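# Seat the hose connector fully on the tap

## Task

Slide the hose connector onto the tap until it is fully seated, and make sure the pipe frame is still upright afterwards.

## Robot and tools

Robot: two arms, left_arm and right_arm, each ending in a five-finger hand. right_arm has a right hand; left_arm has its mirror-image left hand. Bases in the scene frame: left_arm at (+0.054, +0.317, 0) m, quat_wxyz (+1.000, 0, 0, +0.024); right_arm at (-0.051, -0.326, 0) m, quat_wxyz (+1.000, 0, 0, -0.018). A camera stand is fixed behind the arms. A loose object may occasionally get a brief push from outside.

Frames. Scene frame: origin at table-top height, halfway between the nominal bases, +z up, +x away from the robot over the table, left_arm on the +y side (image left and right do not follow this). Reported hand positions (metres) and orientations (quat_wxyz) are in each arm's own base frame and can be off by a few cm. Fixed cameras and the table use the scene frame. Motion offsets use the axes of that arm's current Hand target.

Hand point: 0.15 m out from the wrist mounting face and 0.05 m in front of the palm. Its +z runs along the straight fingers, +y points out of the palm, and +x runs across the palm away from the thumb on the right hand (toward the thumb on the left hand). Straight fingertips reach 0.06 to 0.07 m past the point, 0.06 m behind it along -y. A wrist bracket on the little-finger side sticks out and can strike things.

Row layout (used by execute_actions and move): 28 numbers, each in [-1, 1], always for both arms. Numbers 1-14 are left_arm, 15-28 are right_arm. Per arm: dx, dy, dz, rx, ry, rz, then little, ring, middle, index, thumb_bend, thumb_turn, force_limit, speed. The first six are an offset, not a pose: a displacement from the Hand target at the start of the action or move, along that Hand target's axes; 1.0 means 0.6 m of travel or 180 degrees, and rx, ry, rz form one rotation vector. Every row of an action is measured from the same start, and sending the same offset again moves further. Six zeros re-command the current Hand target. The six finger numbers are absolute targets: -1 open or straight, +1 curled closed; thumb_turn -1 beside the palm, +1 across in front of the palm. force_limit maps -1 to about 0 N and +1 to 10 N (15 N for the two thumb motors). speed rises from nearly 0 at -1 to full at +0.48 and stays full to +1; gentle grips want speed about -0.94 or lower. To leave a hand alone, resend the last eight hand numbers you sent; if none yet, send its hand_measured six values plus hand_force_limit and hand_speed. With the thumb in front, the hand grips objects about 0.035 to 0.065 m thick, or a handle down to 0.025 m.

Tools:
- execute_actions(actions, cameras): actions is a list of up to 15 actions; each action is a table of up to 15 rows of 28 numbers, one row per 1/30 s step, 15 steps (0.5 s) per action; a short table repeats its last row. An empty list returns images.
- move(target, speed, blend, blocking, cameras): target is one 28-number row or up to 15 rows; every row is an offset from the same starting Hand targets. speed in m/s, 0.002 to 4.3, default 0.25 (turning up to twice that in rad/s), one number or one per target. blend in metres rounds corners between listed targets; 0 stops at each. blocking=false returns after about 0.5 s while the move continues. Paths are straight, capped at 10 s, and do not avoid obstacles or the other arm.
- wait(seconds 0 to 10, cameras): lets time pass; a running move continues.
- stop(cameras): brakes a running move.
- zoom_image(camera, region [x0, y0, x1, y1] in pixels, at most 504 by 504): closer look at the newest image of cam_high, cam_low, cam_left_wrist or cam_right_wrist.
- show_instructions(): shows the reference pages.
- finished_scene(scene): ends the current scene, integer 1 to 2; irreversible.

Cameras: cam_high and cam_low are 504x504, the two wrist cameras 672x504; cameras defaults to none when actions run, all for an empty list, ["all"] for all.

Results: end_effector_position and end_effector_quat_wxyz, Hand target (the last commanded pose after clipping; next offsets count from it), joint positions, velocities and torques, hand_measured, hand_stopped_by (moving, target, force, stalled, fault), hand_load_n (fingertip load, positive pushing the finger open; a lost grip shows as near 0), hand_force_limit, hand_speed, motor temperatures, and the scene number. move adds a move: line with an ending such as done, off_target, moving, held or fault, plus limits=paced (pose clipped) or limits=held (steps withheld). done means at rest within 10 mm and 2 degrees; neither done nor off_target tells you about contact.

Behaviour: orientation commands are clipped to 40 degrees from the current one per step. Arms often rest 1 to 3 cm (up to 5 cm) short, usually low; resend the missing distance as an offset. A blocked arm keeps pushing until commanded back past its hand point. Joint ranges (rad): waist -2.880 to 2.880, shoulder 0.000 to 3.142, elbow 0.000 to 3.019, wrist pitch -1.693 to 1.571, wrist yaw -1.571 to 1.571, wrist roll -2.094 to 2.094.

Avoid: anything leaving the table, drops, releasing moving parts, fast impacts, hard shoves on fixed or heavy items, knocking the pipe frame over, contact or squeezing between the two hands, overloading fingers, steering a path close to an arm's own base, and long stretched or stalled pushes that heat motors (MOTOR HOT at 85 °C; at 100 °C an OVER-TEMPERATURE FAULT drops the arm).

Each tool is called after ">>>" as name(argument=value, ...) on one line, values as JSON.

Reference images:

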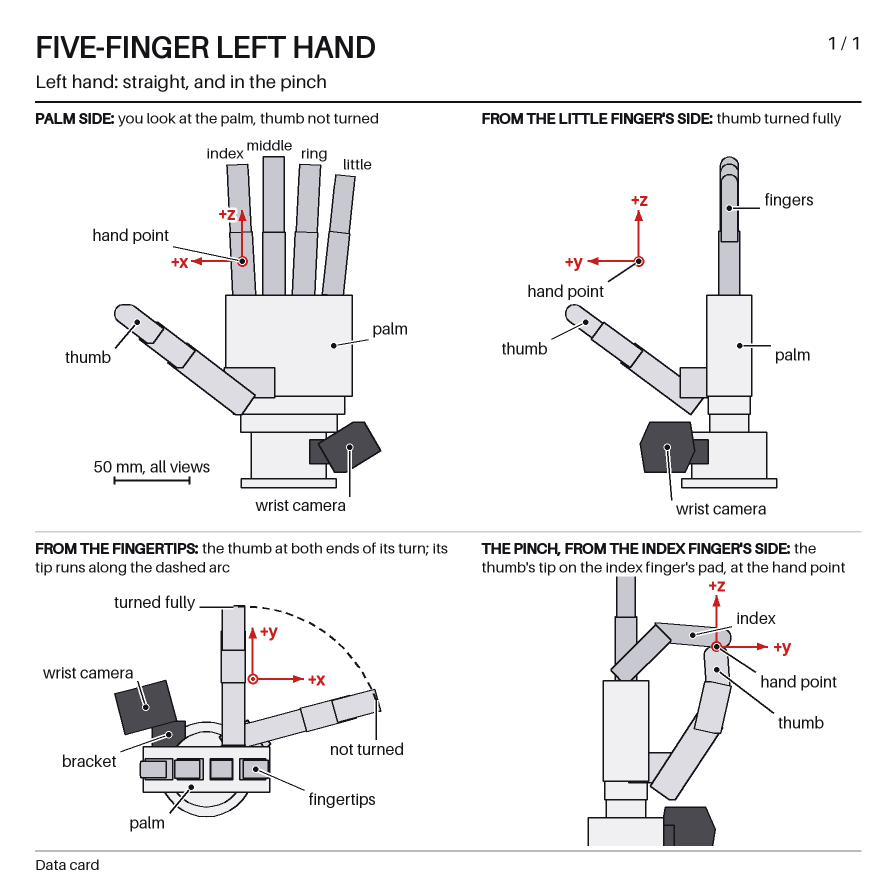

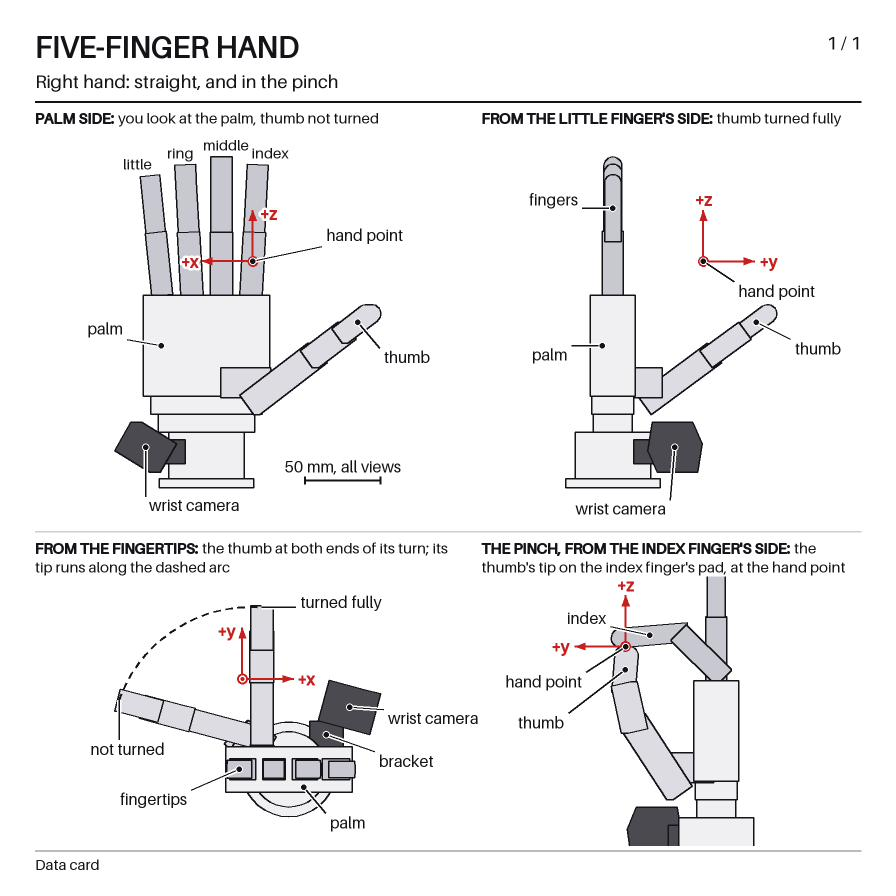

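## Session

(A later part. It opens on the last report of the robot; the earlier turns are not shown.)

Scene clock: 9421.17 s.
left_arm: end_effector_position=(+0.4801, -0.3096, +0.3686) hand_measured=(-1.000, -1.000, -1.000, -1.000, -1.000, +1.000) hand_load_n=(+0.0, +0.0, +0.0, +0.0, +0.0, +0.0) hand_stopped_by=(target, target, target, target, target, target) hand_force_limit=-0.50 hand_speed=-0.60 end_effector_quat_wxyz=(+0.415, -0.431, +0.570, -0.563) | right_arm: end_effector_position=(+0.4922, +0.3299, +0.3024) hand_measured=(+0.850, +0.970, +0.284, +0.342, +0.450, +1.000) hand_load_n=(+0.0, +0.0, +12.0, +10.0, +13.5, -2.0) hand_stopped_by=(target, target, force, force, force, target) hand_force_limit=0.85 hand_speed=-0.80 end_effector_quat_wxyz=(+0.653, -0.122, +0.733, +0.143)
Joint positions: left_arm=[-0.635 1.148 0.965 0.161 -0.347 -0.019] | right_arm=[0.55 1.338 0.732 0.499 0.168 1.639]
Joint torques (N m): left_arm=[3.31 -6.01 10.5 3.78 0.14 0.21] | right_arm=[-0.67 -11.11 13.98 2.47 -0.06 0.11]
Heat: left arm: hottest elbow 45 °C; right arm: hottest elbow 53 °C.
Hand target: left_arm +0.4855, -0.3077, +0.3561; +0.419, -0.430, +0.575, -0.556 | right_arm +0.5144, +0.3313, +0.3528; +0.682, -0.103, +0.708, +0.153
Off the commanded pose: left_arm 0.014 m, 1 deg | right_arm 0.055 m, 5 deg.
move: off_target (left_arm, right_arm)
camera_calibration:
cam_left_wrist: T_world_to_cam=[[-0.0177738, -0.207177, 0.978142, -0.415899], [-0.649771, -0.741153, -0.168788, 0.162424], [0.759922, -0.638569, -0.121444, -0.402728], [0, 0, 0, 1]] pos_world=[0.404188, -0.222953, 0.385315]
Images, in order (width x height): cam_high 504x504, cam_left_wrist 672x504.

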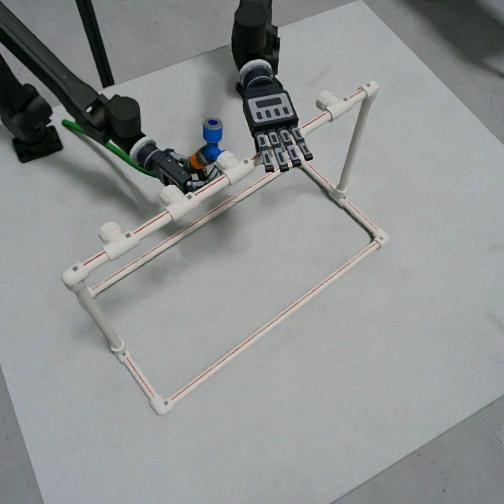

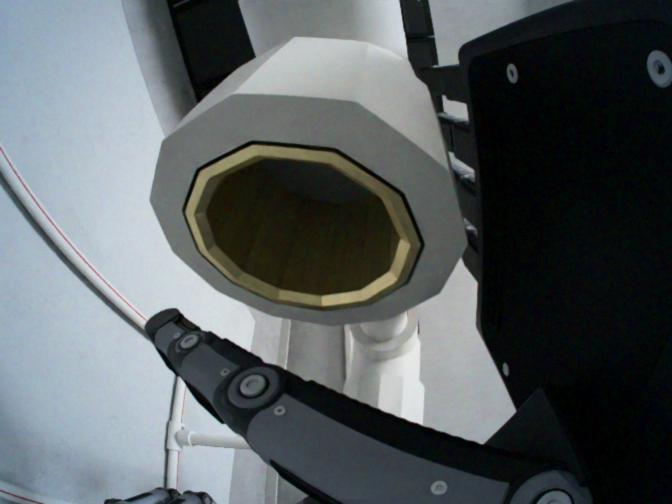

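>>> move(target=[0,0.045,0,0,0,0,-1,-1,-1,-1,-1,1,-0.5,-0.6,0,0,0,0,0,0,0.85,0.97,0.45,0.5,0.62,1,0.85,-0.8], speed=0.06)

>>> execute_actions(actions=[[[0,0,0,0,0,0,-1,-1,-1,-1,0.5,1,-0.6,-0.6,0,0,0,0,0,0,0.85,0.97,0.45,0.5,0.62,1,0.85,-0.8]],[[0,0,0,0,0,0,-1,-1,-1,-1,0.5,1,-0.6,-0.6,0,0,0,0,0,0,0.85,0.97,0.45,0.5,0.62,1,0.85,-0.8]],[[0,0,0,0,0,0,-1,-1,-1,-1,0.5,1,-0.6,-0.6,0,0,0,0,0,0,0.85,0.97,0.45,0.5,0.62,1,0.85,-0.8]],[[0,0,0,0,0,0,0.5,0.5,0.5,0.5,0.5,1,-0.4,-0.6,0,0,0,0,0,0,0.85,0.97,0.45,0.5,0.62,1,0.85,-0.8]],[[0,0,0,0,0,0,0.5,0.5,0.5,0.5,0.5,1,-0.4,-0.6,0,0,0,0,0,0,0.85,0.97,0.45,0.5,0.62,1,0.85,-0.8]],[[0,0,0,0,0,0,0.5,0.5,0.5,0.5,0.5,1,-0.4,-0.6,0,0,0,0,0,0,0.85,0.97,0.45,0.5,0.62,1,0.85,-0.8]],[[0,0,0,0,0,0,0.5,0.5,0.5,0.5,0.5,1,-0.4,-0.6,0,0,0,0,0,0,0.85,0.97,0.45,0.5,0.62,1,0.85,-0.8]]], cameras=["cam_high","cam_left_wrist","cam_right_wrist"])

Scene clock: 9439.57 s.
left_arm: end_effector_position=(+0.4798, -0.3092, +0.3559) hand_measured=(-1.000, -1.000, -1.000, -1.000, -1.000, +1.000) hand_load_n=(+0.0, +0.0, +0.0, +0.0, +0.0, +0.0) hand_stopped_by=(target, target, target, target, target, target) hand_force_limit=-0.50 hand_speed=-0.60 end_effector_quat_wxyz=(+0.419, -0.427, +0.561, -0.572) | right_arm: end_effector_position=(+0.4922, +0.3299, +0.3024) hand_measured=(+0.850, +0.970, +0.284, +0.342, +0.450, +1.000) hand_load_n=(+0.0, +0.0, +12.0, +10.0, +13.0, -2.0) hand_stopped_by=(target, target, force, force, force, target) hand_force_limit=0.85 hand_speed=-0.80 end_effector_quat_wxyz=(+0.653, -0.122, +0.733, +0.143)
Joint positions: left_arm=[-0.635 1.154 0.915 0.247 -0.347 -0.015] | right_arm=[0.55 1.338 0.732 0.499 0.168 1.639]
Joint torques (N m): left_arm=[3.25 -5.13 9.44 3.3 0.11 0.17] | right_arm=[-0.67 -11.11 13.97 2.44 -0.08 0.12]
Heat: left arm: hottest elbow 45 °C; right arm: hottest elbow 53 °C.
Hand target: left_arm +0.4847, -0.3074, +0.3291; +0.419, -0.430, +0.575, -0.556 | right_arm +0.5144, +0.3313, +0.3528; +0.682, -0.103, +0.708, +0.153
Off the commanded pose: left_arm 0.027 m, 3 deg | right_arm 0.055 m, 5 deg.
move: off_target (left_arm, right_arm)

Scene clock: 9443.27 s.
left_arm: end_effector_position=(+0.4811, -0.3100, +0.3554) hand_measured=(+0.500, +0.500, +0.176, -0.194, +0.246, +1.000) hand_load_n=(+0.0, +1.5, +1.0, +0.0, +8.0, +1.0) hand_stopped_by=(target, target, force, force, force, target) hand_force_limit=-0.40 hand_speed=-0.60 end_effector_quat_wxyz=(+0.422, -0.422, +0.562, -0.573) | right_arm: end_effector_position=(+0.4919, +0.3303, +0.3024) hand_measured=(+0.850, +0.970, +0.284, +0.342, +0.450, +1.000) hand_load_n=(+0.0, +0.5, +12.5, +10.0, +13.0, -2.0) hand_stopped_by=(target, target, force, force, force, target) hand_force_limit=0.85 hand_speed=-0.80 end_effector_quat_wxyz=(+0.653, -0.123, +0.733, +0.144)
Joint positions: left_arm=[-0.634 1.158 0.914 0.256 -0.342 -0.006] | right_arm=[0.55 1.338 0.732 0.499 0.166 1.639]
Joint torques (N m): left_arm=[3.19 -5.6 9.48 2.86 -0.09 0.08] | right_arm=[-0.79 -11.11 13.97 2.45 0.01 0.11]
Heat: left arm: hottest elbow 45 °C; right arm: hottest elbow 53 °C.
Hand target: left_arm +0.4847, -0.3074, +0.3293; +0.419, -0.430, +0.575, -0.556 | right_arm +0.5144, +0.3313, +0.3528; +0.682, -0.103, +0.708, +0.153
Off the commanded pose: left_arm 0.026 m, 3 deg | right_arm 0.055 m, 5 deg.
camera_calibration:
cam_left_wrist: T_world_to_cam=[[-0.049092, -0.199775, 0.978611, -0.38597], [-0.647467, -0.739677, -0.183479, 0.165056], [0.760511, -0.642625, -0.0930357, -0.416943], [0, 0, 0, 1]] pos_world=[0.40501, -0.222957, 0.369209]
cam_right_wrist: T_world_to_cam=[[-0.409341, 0.885811, -0.218585, -0.0294086], [-0.539934, -0.0420665, 0.840655, 0.0112929], [0.735466, 0.462136, 0.495499, -0.553916], [0, 0, 0, 1]] pos_world=[0.401446, 0.28251, 0.258543]
Images, in order (width x height): cam_high 504x504, cam_left_wrist 672x504, cam_right_wrist 672x504.

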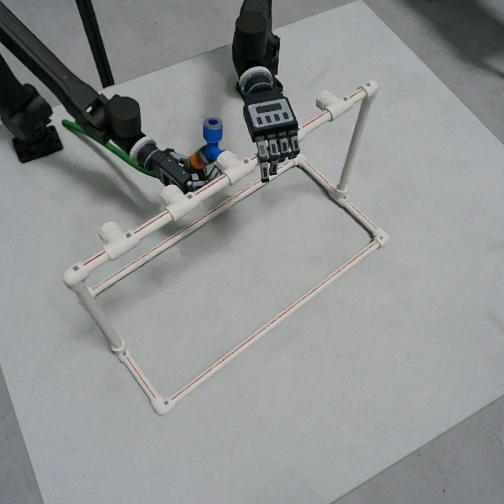

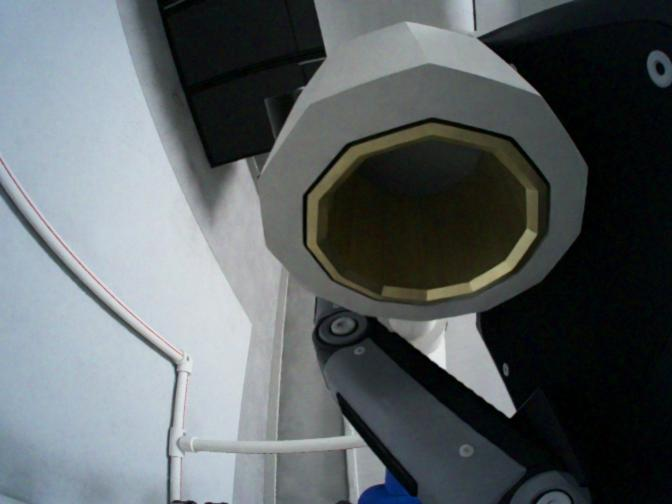

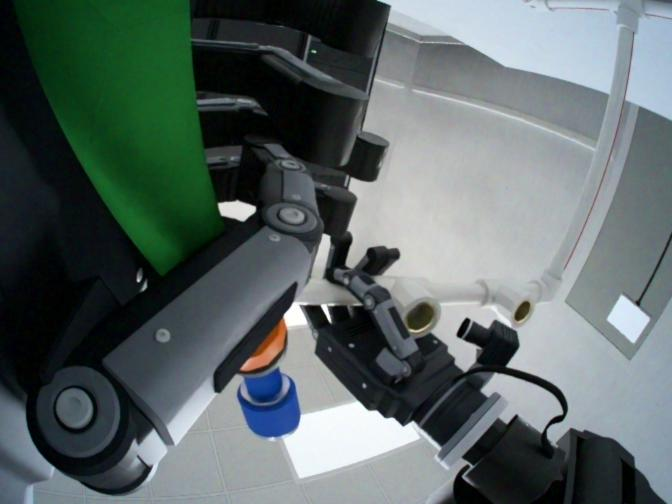

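>>> move(target=[0.0467,0.1085,-0.0618,0,0,0,0.5,0.5,0.5,0.5,0.5,1,-0.4,-0.6,-0.1348,0.0165,0.0973,0,0,0,0.85,0.97,0.45,0.5,0.62,1,0.85,-0.8], speed=0.08, cameras=["cam_high","cam_right_wrist"])

>>> zoom_image(camera="cam_right_wrist", region=[200, 290, 330, 450])

>>> zoom_image(camera="cam_high", region=[160, 100, 250, 190])

Scene clock: 9467.97 s.
left_arm: end_effector_position=(+0.4792, -0.2782, +0.3527) hand_measured=(+0.500, +0.500, +0.176, -0.194, +0.244, +1.000) hand_load_n=(+0.0, +0.0, +1.0, +0.5, +19.0, -2.0) hand_stopped_by=(target, target, force, force, force, target) hand_force_limit=-0.40 hand_speed=-0.60 end_effector_quat_wxyz=(+0.496, -0.418, +0.518, -0.557) | right_arm: end_effector_position=(+0.5103, +0.3505, +0.2983) hand_measured=(+0.850, +0.970, +0.284, +0.342, +0.450, +1.000) hand_load_n=(+0.0, +0.0, +11.5, +9.5, +14.0, -5.5) hand_stopped_by=(target, target, force, force, force, target) hand_force_limit=0.85 hand_speed=-0.80 end_effector_quat_wxyz=(+0.600, -0.161, +0.774, +0.126)
Joint positions: left_arm=[-0.649 1.136 0.816 0.448 -0.481 0.108] | right_arm=[0.55 1.355 0.866 0.235 0.133 1.608]
Joint torques (N m): left_arm=[-3.84 -4.37 1.87 1.02 1.3 -1] | right_arm=[-1.85 -13.39 22.05 3.96 0.47 0.4]
Motor temperatures (°C): left_arm=[25 30 44 25 25 23] | right_arm=[23 34 55 24 24 25]
Heat: left arm: hottest elbow 44 °C; right arm: hottest elbow 55 °C.
Hand target: left_arm +0.4395, -0.3231, +0.2652; +0.419, -0.430, +0.575, -0.556 | right_arm +0.5694, +0.3563, +0.4328; +0.682, -0.103, +0.708, +0.153
Off the commanded pose: left_arm 0.106 m, 11 deg | right_arm 0.147 m, 14 deg.
move: off_target (left_arm, right_arm)
camera_calibration:
cam_right_wrist: T_world_to_cam=[[-0.469507, 0.845516, -0.254293, 0.0148321], [-0.437961, 0.0270582, 0.898587, -0.0680004], [0.76665, 0.533263, 0.357599, -0.574454], [0, 0, 0, 1]] pos_world=[0.417588, 0.295635, 0.2703]
Images, in order (width x height): cam_high 504x504, cam_right_wrist 672x504.

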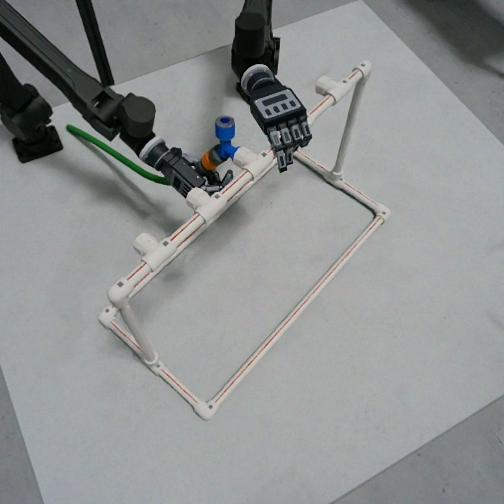

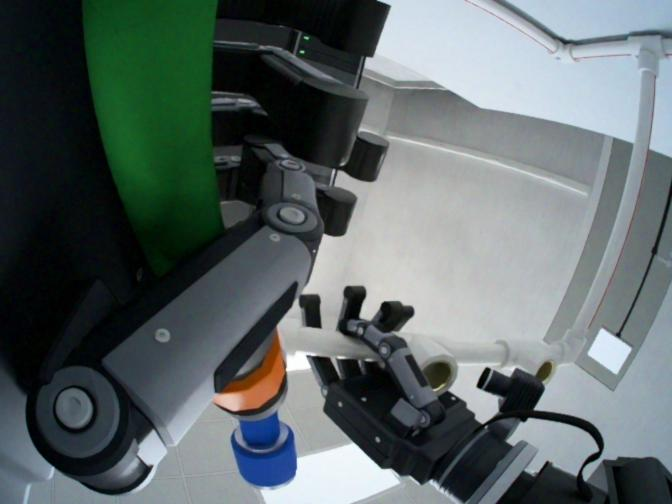

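Scaled by 3.150 from the camera's 672x504 image, which has a finer 960x720 frame.

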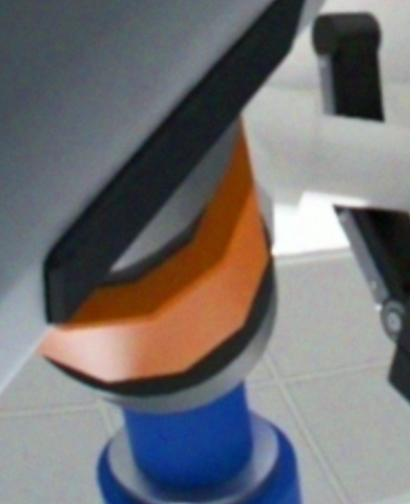

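Scaled by 5.600.

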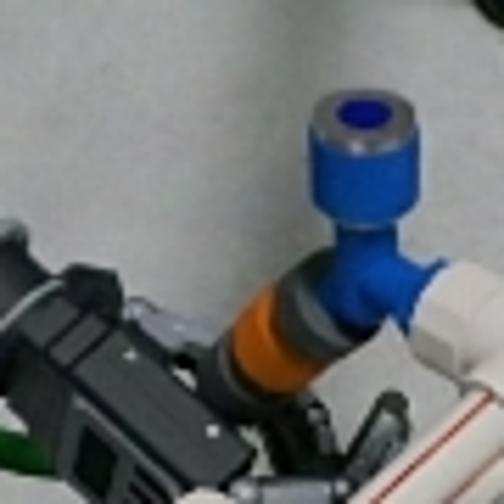

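>>> move(target=[-0.0467,-0.1085,0.0618,0,0,0,0.5,0.5,0.5,0.5,0.5,1,-0.4,-0.6,0.12,-0.01,-0.08,0,0,0,0.85,0.97,0.45,0.5,0.62,1,0.85,-0.8], speed=0.15, cameras=["cam_high","cam_right_wrist","cam_low"])

>>> zoom_image(camera="cam_right_wrist", region=[200, 290, 330, 450])

>>> zoom_image(camera="cam_high", region=[160, 100, 250, 190])

>>> zoom_image(camera="cam_low", region=[195, 160, 255, 220])

Scene clock: 9484.53 s.
left_arm: end_effector_position=(+0.4806, -0.2882, +0.3549) hand_measured=(+0.500, +0.500, +0.176, -0.194, +0.244, +1.000) hand_load_n=(+0.0, +0.0, +0.0, +3.0, +9.0, +0.0) hand_stopped_by=(target, target, force, force, force, target) hand_force_limit=-0.40 hand_speed=-0.60 end_effector_quat_wxyz=(+0.443, -0.427, +0.548, -0.567) | right_arm: end_effector_position=(+0.5138, +0.3421, +0.3002) hand_measured=(+0.850, +0.970, +0.284, +0.342, +0.450, +1.000) hand_load_n=(+0.0, +0.0, +12.0, +9.0, +14.0, -5.0) hand_stopped_by=(target, target, force, force, force, target) hand_force_limit=0.85 hand_speed=-0.80 end_effector_quat_wxyz=(+0.636, -0.136, +0.748, +0.128)
Joint positions: left_arm=[-0.615 1.128 0.873 0.294 -0.369 0.015] | right_arm=[0.546 1.38 0.816 0.403 0.166 1.615]
Joint torques (N m): left_arm=[1.67 -2.9 12.79 1.21 1.02 -0.12] | right_arm=[-0.21 -13.92 10.82 5 0.03 0.33]
Motor temperatures (°C): left_arm=[25 30 42 25 26 24] | right_arm=[23 34 62 24 25 26]
Heat: left arm: hottest elbow 42 °C; right arm: hottest elbow 62 °C.
Hand target: left_arm +0.4847, -0.3074, +0.3292; +0.419, -0.430, +0.575, -0.556 | right_arm +0.5232, +0.3381, +0.3617; +0.682, -0.103, +0.708, +0.153
Off the commanded pose: left_arm 0.032 m, 4 deg | right_arm 0.062 m, 9 deg.
move: off_target (left_arm, right_arm)
camera_calibration:
cam_right_wrist: T_world_to_cam=[[-0.417304, 0.874437, -0.247422, -0.0147555], [-0.508728, 0.000821297, 0.860927, -0.0113659], [0.753029, 0.485139, 0.444508, -0.575935], [0, 0, 0, 1]] pos_world=[0.421756, 0.29232, 0.262142]
Images, in order (width x height): cam_high 504x504, cam_low 504x504, cam_right_wrist 672x504.

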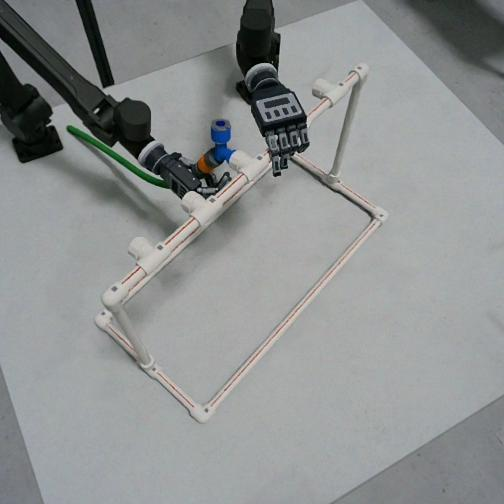

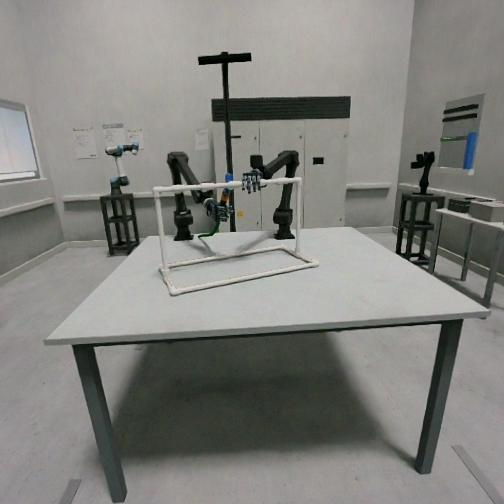

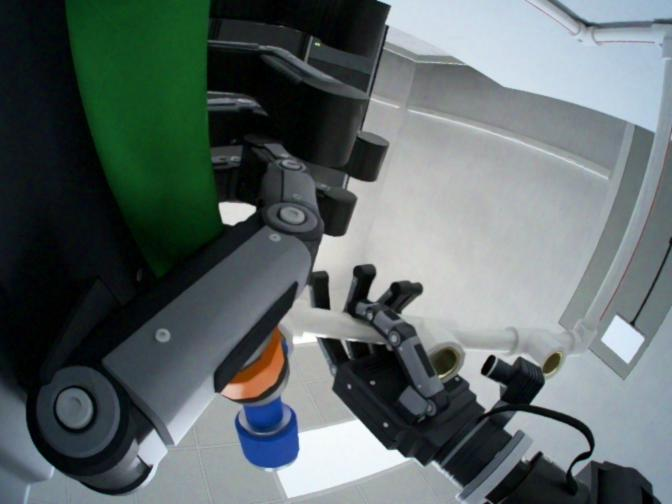

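Scaled by 3.150 from the camera's 672x504 image, which has a finer 960x720 frame.

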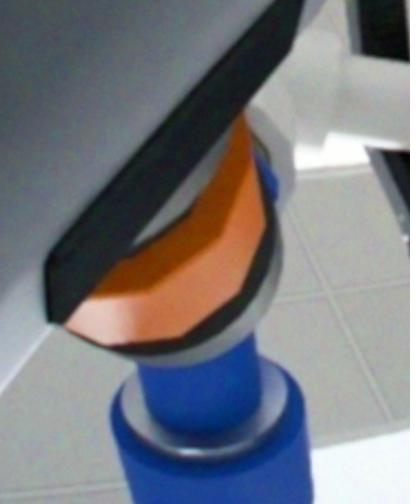

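Scaled by 5.600.

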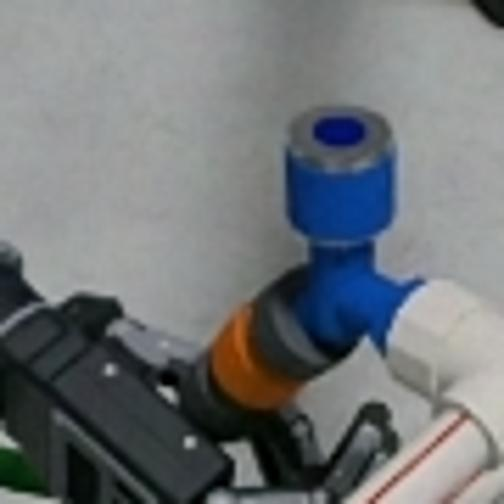

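Scaled by 8.400.

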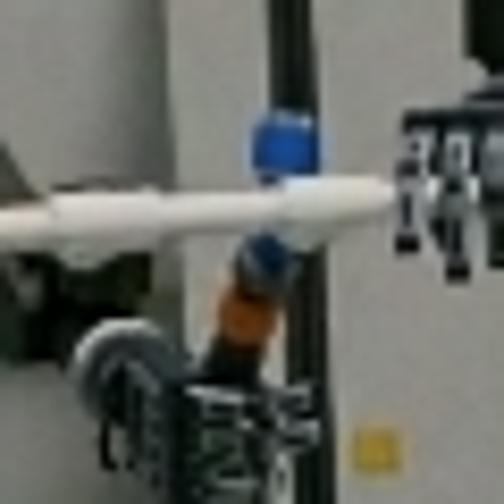

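>>> zoom_image(camera="cam_high", region=[190, 140, 230, 180])

>>> zoom_image(camera="cam_low", region=[210, 180, 240, 210])

Scaled by 12.600.

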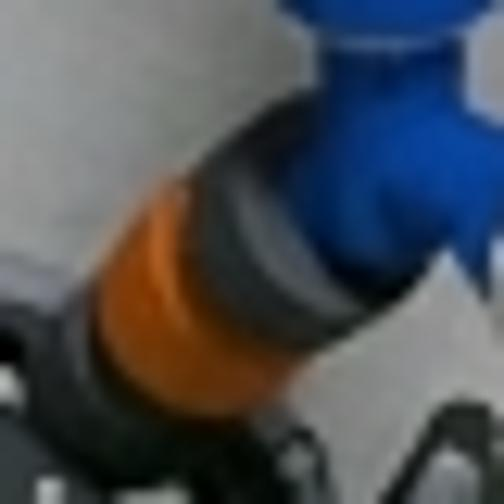

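Scaled by 16.800.

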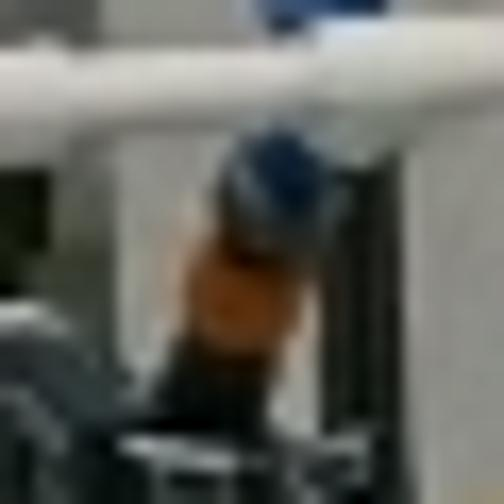

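>>> move(target=[0.0728,0.1465,-0.1072,0,0,0,0.5,0.5,0.5,0.5,0.5,1,-0.4,-0.6,-0.22,0.0727,0.157,0,0,0,0.85,0.97,0.45,0.5,0.62,1,0.85,-0.8], speed=0.12, cameras=["cam_high","cam_right_wrist","cam_low"])

>>> zoom_image(camera="cam_right_wrist", region=[200, 290, 330, 450])

>>> move(target=[-0.0728,-0.1465,0.1072,0,0,0,0.5,0.5,0.5,0.5,0.5,1,-0.4,-0.6,0.22,-0.0727,-0.157,0,0,0,0.85,0.97,0.45,0.5,0.62,1,0.85,-0.8], speed=0.2, cameras=["cam_high","cam_right_wrist"])

>>> zoom_image(camera="cam_right_wrist", region=[200, 290, 330, 450])

Scene clock: 9579.10 s.
left_arm: end_effector_position=(+0.4666, -0.2506, +0.3547) hand_measured=(+0.500, +0.500, +0.176, -0.194, +0.242, +1.000) hand_load_n=(+0.0, +0.0, +0.5, +5.0, +25.5, -3.0) hand_stopped_by=(target, target, force, force, force, target) hand_force_limit=-0.40 hand_speed=-0.60 end_effector_quat_wxyz=(+0.532, -0.434, +0.493, -0.534) | right_arm: end_effector_position=(+0.5278, +0.3669, +0.2942) hand_measured=(+0.850, +0.970, +0.284, +0.342, +0.450, +1.000) hand_load_n=(+0.0, +0.0, +12.0, +8.0, +14.5, -8.5) hand_stopped_by=(target, target, force, force, force, target) hand_force_limit=0.85 hand_speed=-0.80 end_effector_quat_wxyz=(+0.561, -0.177, +0.804, +0.093)
Joint positions: left_arm=[-0.665 1.084 0.766 0.483 -0.593 0.155] | right_arm=[0.57 1.396 0.989 0.04 0.177 1.585]
Joint torques (N m): left_arm=[-7.94 -2.96 -1.18 0.77 3 -1.43] | right_arm=[-0.09 -15.85 27.1 5.38 0.25 0.66]
Motor temperatures (°C): left_arm=[25 30 47 25 28 23] | right_arm=[23 34 54 25 24 26]
Heat: left arm: hottest elbow 47 °C; right arm: hottest elbow 54 °C.
Hand target: left_arm +0.4083, -0.3304, +0.2431; +0.419, -0.430, +0.575, -0.556 | right_arm +0.6021, +0.4039, +0.4946; +0.682, -0.103, +0.708, +0.153
Off the commanded pose: left_arm 0.149 m, 16 deg | right_arm 0.217 m, 21 deg.
move: off_target (left_arm, right_arm)
camera_calibration:
cam_right_wrist: T_world_to_cam=[[-0.479209, 0.827516, -0.292533, 0.0311308], [-0.363101, 0.116525, 0.924435, -0.137162], [0.799072, 0.549217, 0.244632, -0.584888], [0, 0, 0, 1]] pos_world=[0.432482, 0.311452, 0.278986]
Images, in order (width x height): cam_high 504x504, cam_low 504x504, cam_right_wrist 672x504.

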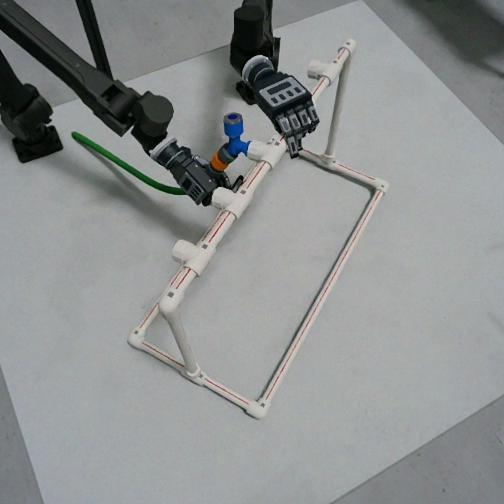

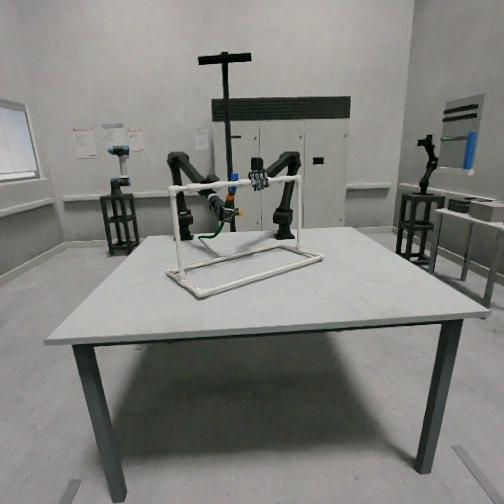

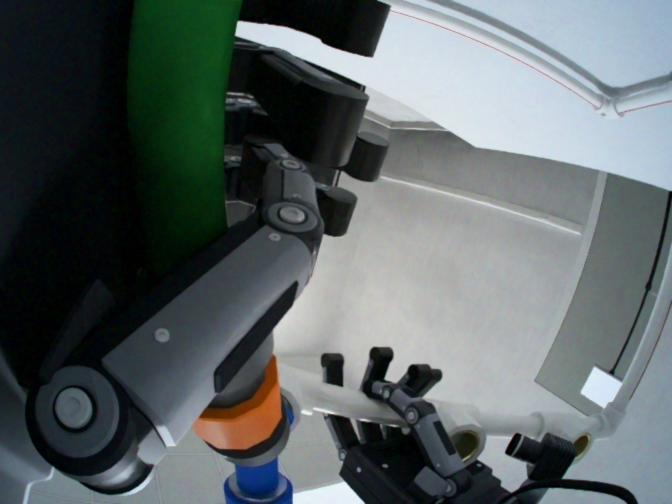

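Scaled by 3.150 from the camera's 672x504 image, which has a finer 960x720 frame.

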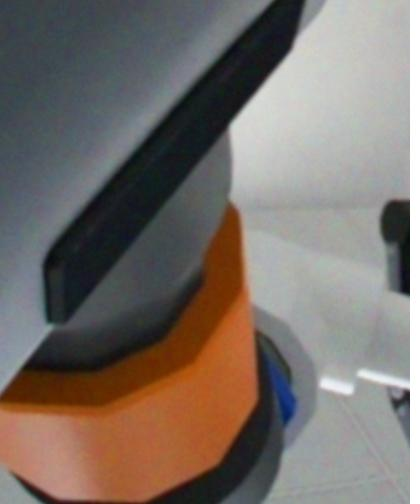

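Scene clock: 9580.53 s.
left_arm: end_effector_position=(+0.4789, -0.2915, +0.3553) hand_measured=(+0.500, +0.500, +0.176, -0.194, +0.244, +1.000) hand_load_n=(+0.0, +0.0, +0.0, +4.5, +11.0, +1.5) hand_stopped_by=(target, target, force, force, force, target) hand_force_limit=-0.40 hand_speed=-0.60 end_effector_quat_wxyz=(+0.440, -0.426, +0.548, -0.570) | right_arm: end_effector_position=(+0.5171, +0.3396, +0.2991) hand_measured=(+0.850, +0.970, +0.284, +0.342, +0.450, +1.000) hand_load_n=(+0.0, +0.0, +12.5, +9.0, +14.5, -5.5) hand_stopped_by=(target, target, force, force, force, target) hand_force_limit=0.85 hand_speed=-0.80 end_effector_quat_wxyz=(+0.636, -0.135, +0.749, +0.124)
Joint positions: left_arm=[-0.62 1.128 0.873 0.295 -0.368 0.01] | right_arm=[0.541 1.384 0.819 0.402 0.168 1.613]
Joint torques (N m): left_arm=[1.96 -2.73 12.78 1.1 1 -0.07] | right_arm=[0.21 -14.33 10.61 5.03 -0.08 0.38]
Heat: left arm: hottest elbow 47 °C; right arm: hottest elbow 54 °C.
Hand target: left_arm +0.4848, -0.3073, +0.3292; +0.419, -0.430, +0.575, -0.556 | right_arm +0.5232, +0.3382, +0.3617; +0.682, -0.103, +0.708, +0.153
Off the commanded pose: left_arm 0.031 m, 4 deg | right_arm 0.063 m, 9 deg.
move: off_target (left_arm, right_arm)
camera_calibration:
cam_right_wrist: T_world_to_cam=[[-0.411223, 0.876655, -0.249741, -0.0146796], [-0.507719, 0.00725991, 0.861492, -0.0116321], [0.757045, 0.481064, 0.442109, -0.576731], [0, 0, 0, 1]] pos_world=[0.424669, 0.290398, 0.261333]
Images, in order (width x height): cam_high 504x504, cam_right_wrist 672x504.

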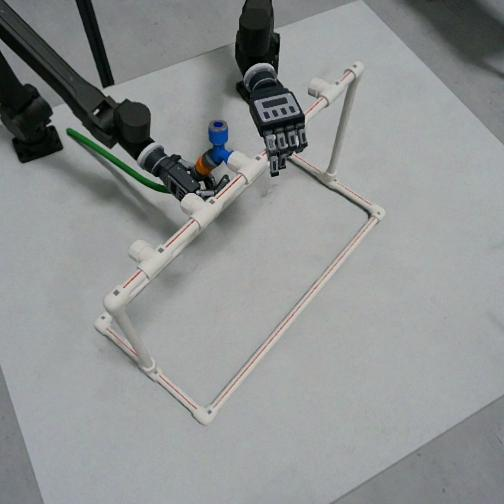

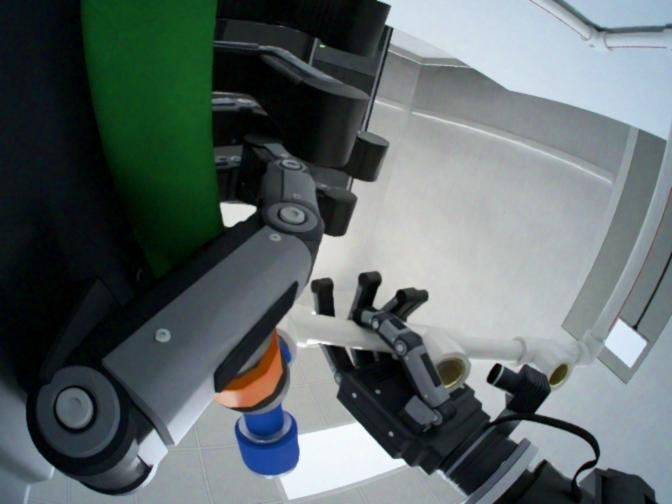

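Scaled by 3.150 from the camera's 672x504 image, which has a finer 960x720 frame.

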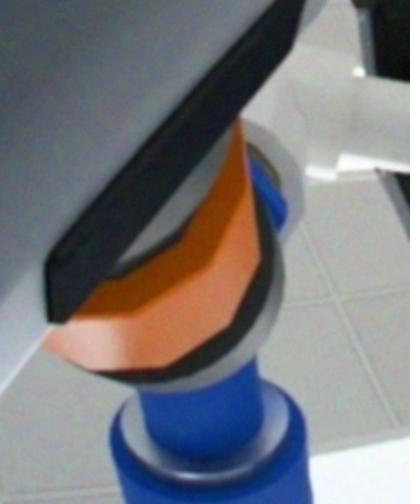

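>>> zoom_image(camera="cam_right_wrist", region=[215, 350, 300, 430])

Scaled by 5.929 from the camera's 672x504 image, which has a finer 960x720 frame.

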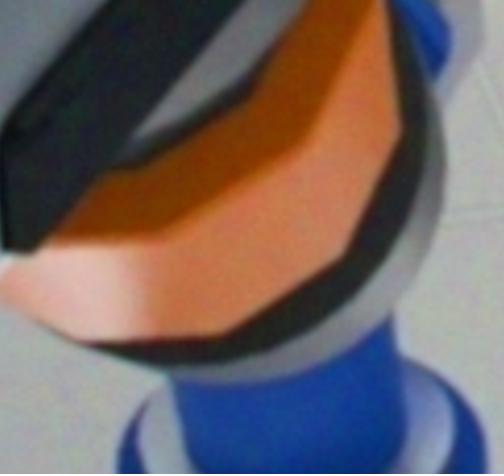

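>>> execute_actions(actions=[[[0,0,0,0,0,0,-1,-1,-1,-1,0.5,1,-0.5,-0.6,0.02,-0.0015,0.0005,0,0,0,0.85,0.97,0.45,0.5,0.62,1,0.85,-0.8]],[[0,0,0,0,0,0,-1,-1,-1,-1,0.5,1,-0.5,-0.6,0,0,0,0,0,0,0.85,0.97,0.45,0.5,0.62,1,0.85,-0.8]],[[0,0,0,0,0,0,-1,-1,-1,-1,-1,1,-0.5,-0.6,0,0,0,0,0,0,0.85,0.97,0.45,0.5,0.62,1,0.85,-0.8]],[[0,0,0,0,0,0,-1,-1,-1,-1,-1,1,-0.5,-0.6,0,0,0,0,0,0,0.85,0.97,0.45,0.5,0.62,1,0.85,-0.8]],[[0,0,0,0,0,0,-1,-1,-1,-1,-1,1,-0.5,-0.6,0,0,0,0,0,0,0.85,0.97,0.45,0.5,0.62,1,0.85,-0.8]]])

>>> move(target=[[-0.017,-0.1995,-0.0213,0,0,0,-1,-1,-1,-1,-1,1,-0.5,-0.6,0,0,0,0,0,0,0.85,0.97,0.45,0.5,0.62,1,0.85,-0.8],[-0.0025,-0.2113,-0.2238,0,0,0,-1,-1,-1,-1,-1,1,-0.5,-0.6,0,0,0,0,0,0,0.85,0.97,0.45,0.5,0.62,1,0.85,-0.8],[-0.04,-0.0395,-0.3862,-0.0988,0.309,-0.1936,-1,-1,-1,-1,-1,1,-0.5,-0.6,0,0,0,0,0,0,0.85,0.97,0.45,0.5,0.62,1,0.85,-0.8]], speed=0.2, blend=[0.02,0.04,0], cameras=["cam_high","cam_left_wrist"])

>>> zoom_image(camera="cam_left_wrist", region=[230, 40, 390, 140])

Scene clock: 9663.97 s.
left_arm: end_effector_position=(+0.4781, -0.2932, +0.3542) hand_measured=(-1.000, -1.000, -1.000, -1.000, -1.000, +1.000) hand_load_n=(+0.0, +0.0, +0.0, +0.0, +0.0, +0.0) hand_stopped_by=(target, target, target, target, target, target) hand_force_limit=-0.50 hand_speed=-0.60 end_effector_quat_wxyz=(+0.438, -0.420, +0.554, -0.569) | right_arm: end_effector_position=(+0.5171, +0.3394, +0.2993) hand_measured=(+0.850, +0.970, +0.284, +0.342, +0.450, +1.000) hand_load_n=(+0.0, +0.0, +12.0, +9.0, +14.0, -5.0) hand_stopped_by=(target, target, force, force, force, target) hand_force_limit=0.85 hand_speed=-0.80 end_effector_quat_wxyz=(+0.645, -0.131, +0.742, +0.128)
Joint positions: left_arm=[-0.62 1.129 0.875 0.288 -0.355 0.02] | right_arm=[0.541 1.394 0.809 0.448 0.168 1.615]
Joint torques (N m): left_arm=[2.02 -2.78 12.67 1.48 0.42 -0.16] | right_arm=[0.15 -13.63 10.11 4.68 -0.04 0.36]
Motor temperatures (°C): left_arm=[25 30 48 25 27 23] | right_arm=[23 34 55 25 24 26]
Heat: left arm: hottest elbow 48 °C; right arm: hottest elbow 55 °C.
Hand target: left_arm +0.4848, -0.3073, +0.3290; +0.419, -0.430, +0.575, -0.556 | right_arm +0.5232, +0.3382, +0.3496; +0.682, -0.103, +0.708, +0.153
Off the commanded pose: left_arm 0.030 m, 4 deg | right_arm 0.051 m, 7 deg.

Scene clock: 9669.27 s.
left_arm: end_effector_position=(+0.2665, -0.2219, +0.3674) hand_measured=(-1.000, -1.000, -1.000, -1.000, -1.000, +1.000) hand_load_n=(+0.0, +0.0, +0.0, +0.0, +0.0, +0.0) hand_stopped_by=(target, target, target, target, target, target) hand_force_limit=-0.50 hand_speed=-0.60 end_effector_quat_wxyz=(+0.131, +0.319, -0.630, +0.695) | right_arm: end_effector_position=(+0.5175, +0.3396, +0.2993) hand_measured=(+0.850, +0.970, +0.284, +0.342, +0.450, +1.000) hand_load_n=(+0.0, +0.0, +12.5, +9.0, +14.0, -4.5) hand_stopped_by=(target, target, force, force, force, target) hand_force_limit=0.85 hand_speed=-0.80 end_effector_quat_wxyz=(+0.645, -0.130, +0.742, +0.129)
Joint positions: left_arm=[-0.066 0.844 0.678 0.171 1.223 -0.661] | right_arm=[0.541 1.396 0.809 0.451 0.168 1.617]
Joint torques (N m): left_arm=[3.31 -1.08 9.87 2.97 0.13 -0.05] | right_arm=[0.21 -13.74 10.11 4.56 -0.04 0.34]
Heat: left arm: hottest elbow 48 °C; right arm: hottest elbow 54 °C.
Hand target: left_arm +0.2697, -0.2201, +0.3600; +0.137, +0.328, -0.626, +0.693 | right_arm +0.5232, +0.3382, +0.3496; +0.682, -0.103, +0.708, +0.153
Off the commanded pose: left_arm 0.008 m, 1 deg | right_arm 0.051 m, 7 deg.
move: off_target (right_arm)
camera_calibration:
cam_left_wrist: T_world_to_cam=[[0.413601, 0.0990587, 0.905054, -0.420513], [-0.903775, 0.1649, 0.394968, 0.150071], [-0.110118, -0.981323, 0.157729, -0.131316], [0, 0, 0, 1]] pos_world=[0.295095, -0.111955, 0.342026]
Images, in order (width x height): cam_high 504x504, cam_left_wrist 672x504.

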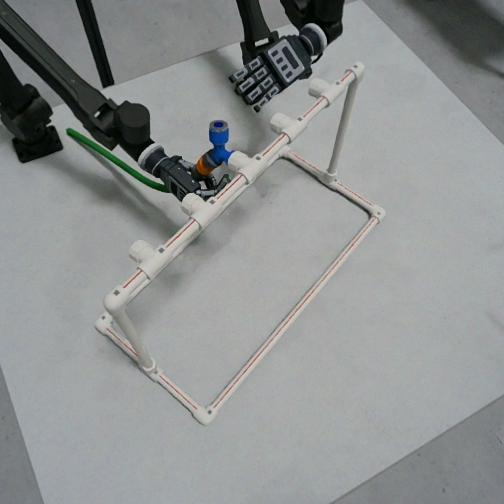

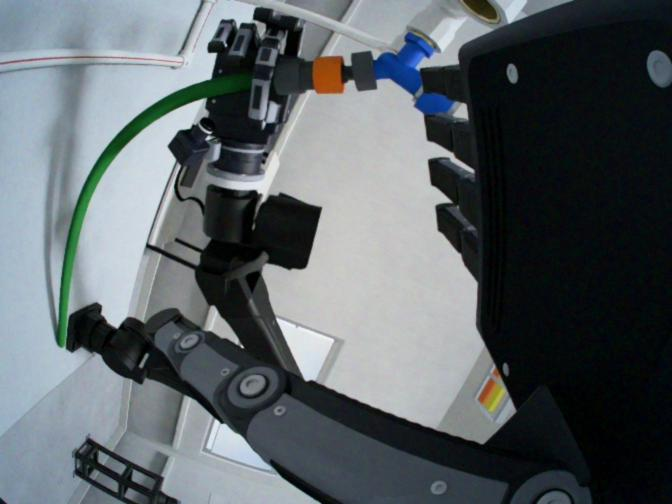

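Scaled by 3.150 from the camera's 672x504 image, which has a finer 960x720 frame.

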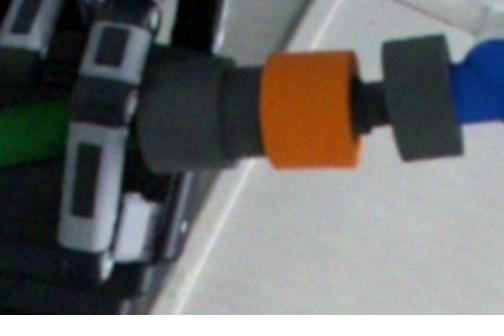

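>>> zoom_image(camera="cam_left_wrist", region=[300, 45, 390, 100])

Scaled by 5.600 from the camera's 672x504 image, which has a finer 960x720 frame.

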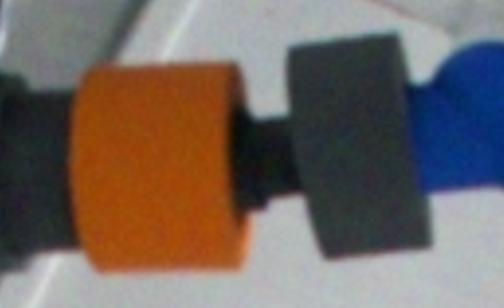

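>>> move(target=[0,0,0,0,0,0,-1,-1,-1,-1,-1,1,-0.5,-0.6,-0.0185,0.0123,-0.028,0,0,0,0.85,0.97,0.45,0.5,0.62,1,0.85,-0.8], speed=0.05, cameras=["cam_left_wrist"])

>>> zoom_image(camera="cam_left_wrist", region=[230, 40, 390, 140])

Scene clock: 9801.23 s.
left_arm: end_effector_position=(+0.2664, -0.2219, +0.3674) hand_measured=(-1.000, -1.000, -1.000, -1.000, -1.000, +1.000) hand_load_n=(+0.0, +0.0, +0.0, +0.0, +0.0, +0.0) hand_stopped_by=(target, target, target, target, target, target) hand_force_limit=-0.50 hand_speed=-0.60 end_effector_quat_wxyz=(+0.132, +0.319, -0.630, +0.695) | right_arm: end_effector_position=(+0.5145, +0.3372, +0.2996) hand_measured=(+0.850, +0.970, +0.284, +0.342, +0.450, +1.000) hand_load_n=(+0.0, +0.0, +12.0, +9.0, +14.0, -4.0) hand_stopped_by=(target, target, force, force, force, target) hand_force_limit=0.85 hand_speed=-0.80 end_effector_quat_wxyz=(+0.647, -0.125, +0.742, +0.124)
Joint positions: left_arm=[-0.066 0.844 0.678 0.171 1.223 -0.661] | right_arm=[0.547 1.386 0.799 0.451 0.189 1.62]
Joint torques (N m): left_arm=[3.25 -1.08 9.89 2.89 0.12 -0.03] | right_arm=[1.2 -17.38 9.48 3.28 -0.03 0.32]
Motor temperatures (°C): left_arm=[25 30 43 25 26 23] | right_arm=[23 35 52 25 24 26]
Heat: left arm: hottest elbow 43 °C; right arm: hottest elbow 52 °C.
Hand target: left_arm +0.2695, -0.2201, +0.3601; +0.137, +0.329, -0.627, +0.693 | right_arm +0.5056, +0.3383, +0.3617; +0.682, -0.102, +0.708, +0.153
Off the commanded pose: left_arm 0.008 m, 1 deg | right_arm 0.063 m, 7 deg.
move: off_target (right_arm)
camera_calibration:
cam_left_wrist: T_world_to_cam=[[0.41425, 0.0992588, 0.904735, -0.420531], [-0.903488, 0.165016, 0.395575, 0.149701], [-0.110031, -0.981284, 0.158037, -0.131454], [0, 0, 0, 1]] pos_world=[0.294994, -0.111955, 0.342026]
Images, in order (width x height): cam_left_wrist 672x504.

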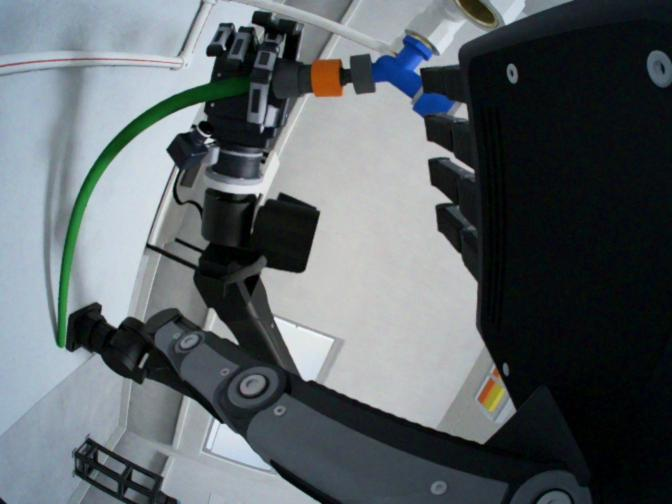

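Scaled by 3.150 from the camera's 672x504 image, which has a finer 960x720 frame.

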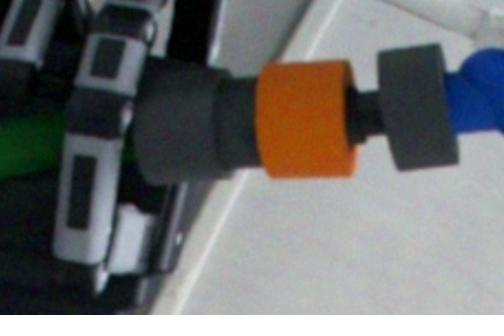

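>>> execute_actions(actions=[], cameras=["cam_high","cam_low","cam_left_wrist"])

>>> zoom_image(camera="cam_left_wrist", region=[210, 20, 410, 170])

Scene clock: 9858.87 s.
left_arm: end_effector_position=(+0.2664, -0.2219, +0.3674) hand_measured=(-1.000, -1.000, -1.000, -1.000, -1.000, +1.000) hand_load_n=(+0.0, +0.0, +0.0, +0.0, +0.0, +0.0) hand_stopped_by=(target, target, target, target, target, target) hand_force_limit=-0.50 hand_speed=-0.60 end_effector_quat_wxyz=(+0.132, +0.319, -0.630, +0.695) | right_arm: end_effector_position=(+0.5145, +0.3372, +0.2994) hand_measured=(+0.850, +0.970, +0.284, +0.342, +0.450, +1.000) hand_load_n=(+0.0, +0.0, +12.5, +9.0, +14.0, -4.0) hand_stopped_by=(target, target, force, force, force, target) hand_force_limit=0.85 hand_speed=-0.80 end_effector_quat_wxyz=(+0.646, -0.125, +0.742, +0.124)
Joint positions: left_arm=[-0.066 0.844 0.678 0.171 1.223 -0.661] | right_arm=[0.547 1.386 0.798 0.451 0.189 1.62]
Joint velocities: within noise
Joint torques (N m): left_arm=[3.25 -1.08 9.88 2.91 0.12 -0.04] | right_arm=[1.32 -17.26 9.5 3.28 0.01 0.33]
Motor temperatures (°C): left_arm=[25 29 43 25 25 23] | right_arm=[23 36 50 24 24 26]
Heat: left arm: hottest elbow 43 °C; right arm: hottest elbow 50 °C.
Hand target: left_arm +0.2695, -0.2201, +0.3601; +0.137, +0.329, -0.627, +0.693 | right_arm +0.5055, +0.3383, +0.3615; +0.682, -0.103, +0.708, +0.153
Off the commanded pose: left_arm 0.008 m, 1 deg | right_arm 0.063 m, 7 deg.
camera_calibration:
cam_left_wrist: T_world_to_cam=[[0.41425, 0.0992588, 0.904735, -0.420531], [-0.903488, 0.165016, 0.395575, 0.149701], [-0.110031, -0.981284, 0.158037, -0.131454], [0, 0, 0, 1]] pos_world=[0.294994, -0.111955, 0.342026]
Images, in order (width x height): cam_high 504x504, cam_low 504x504, cam_left_wrist 672x504.

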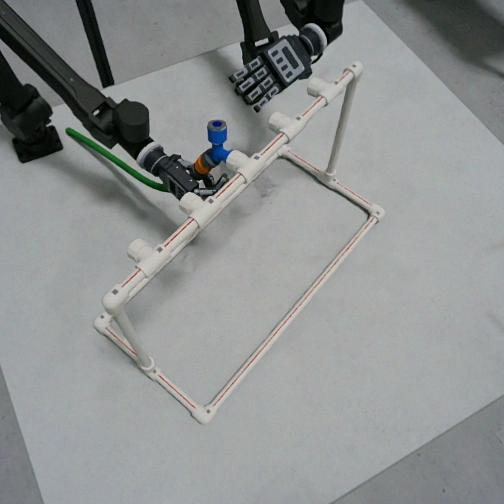

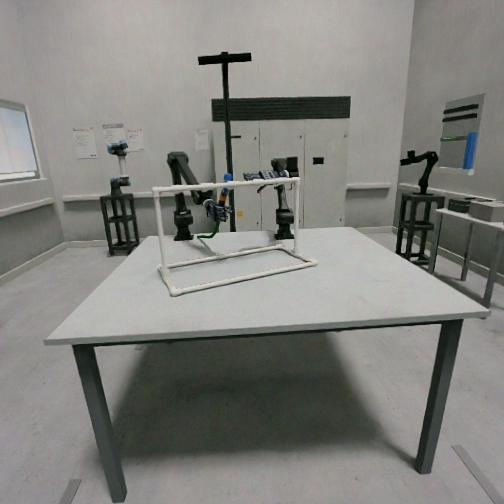

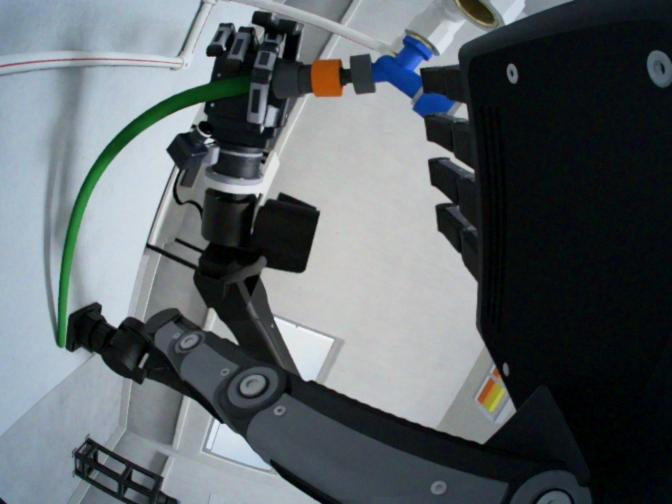

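Scaled by 2.520 from the camera's 672x504 image, which has a finer 960x720 frame.

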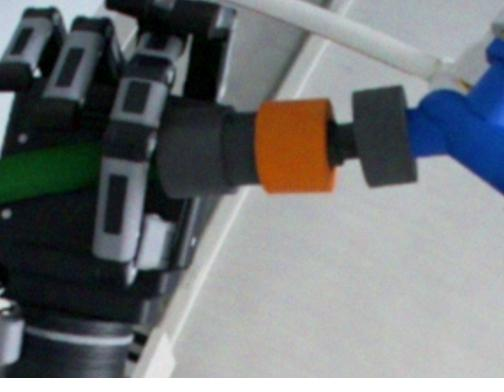

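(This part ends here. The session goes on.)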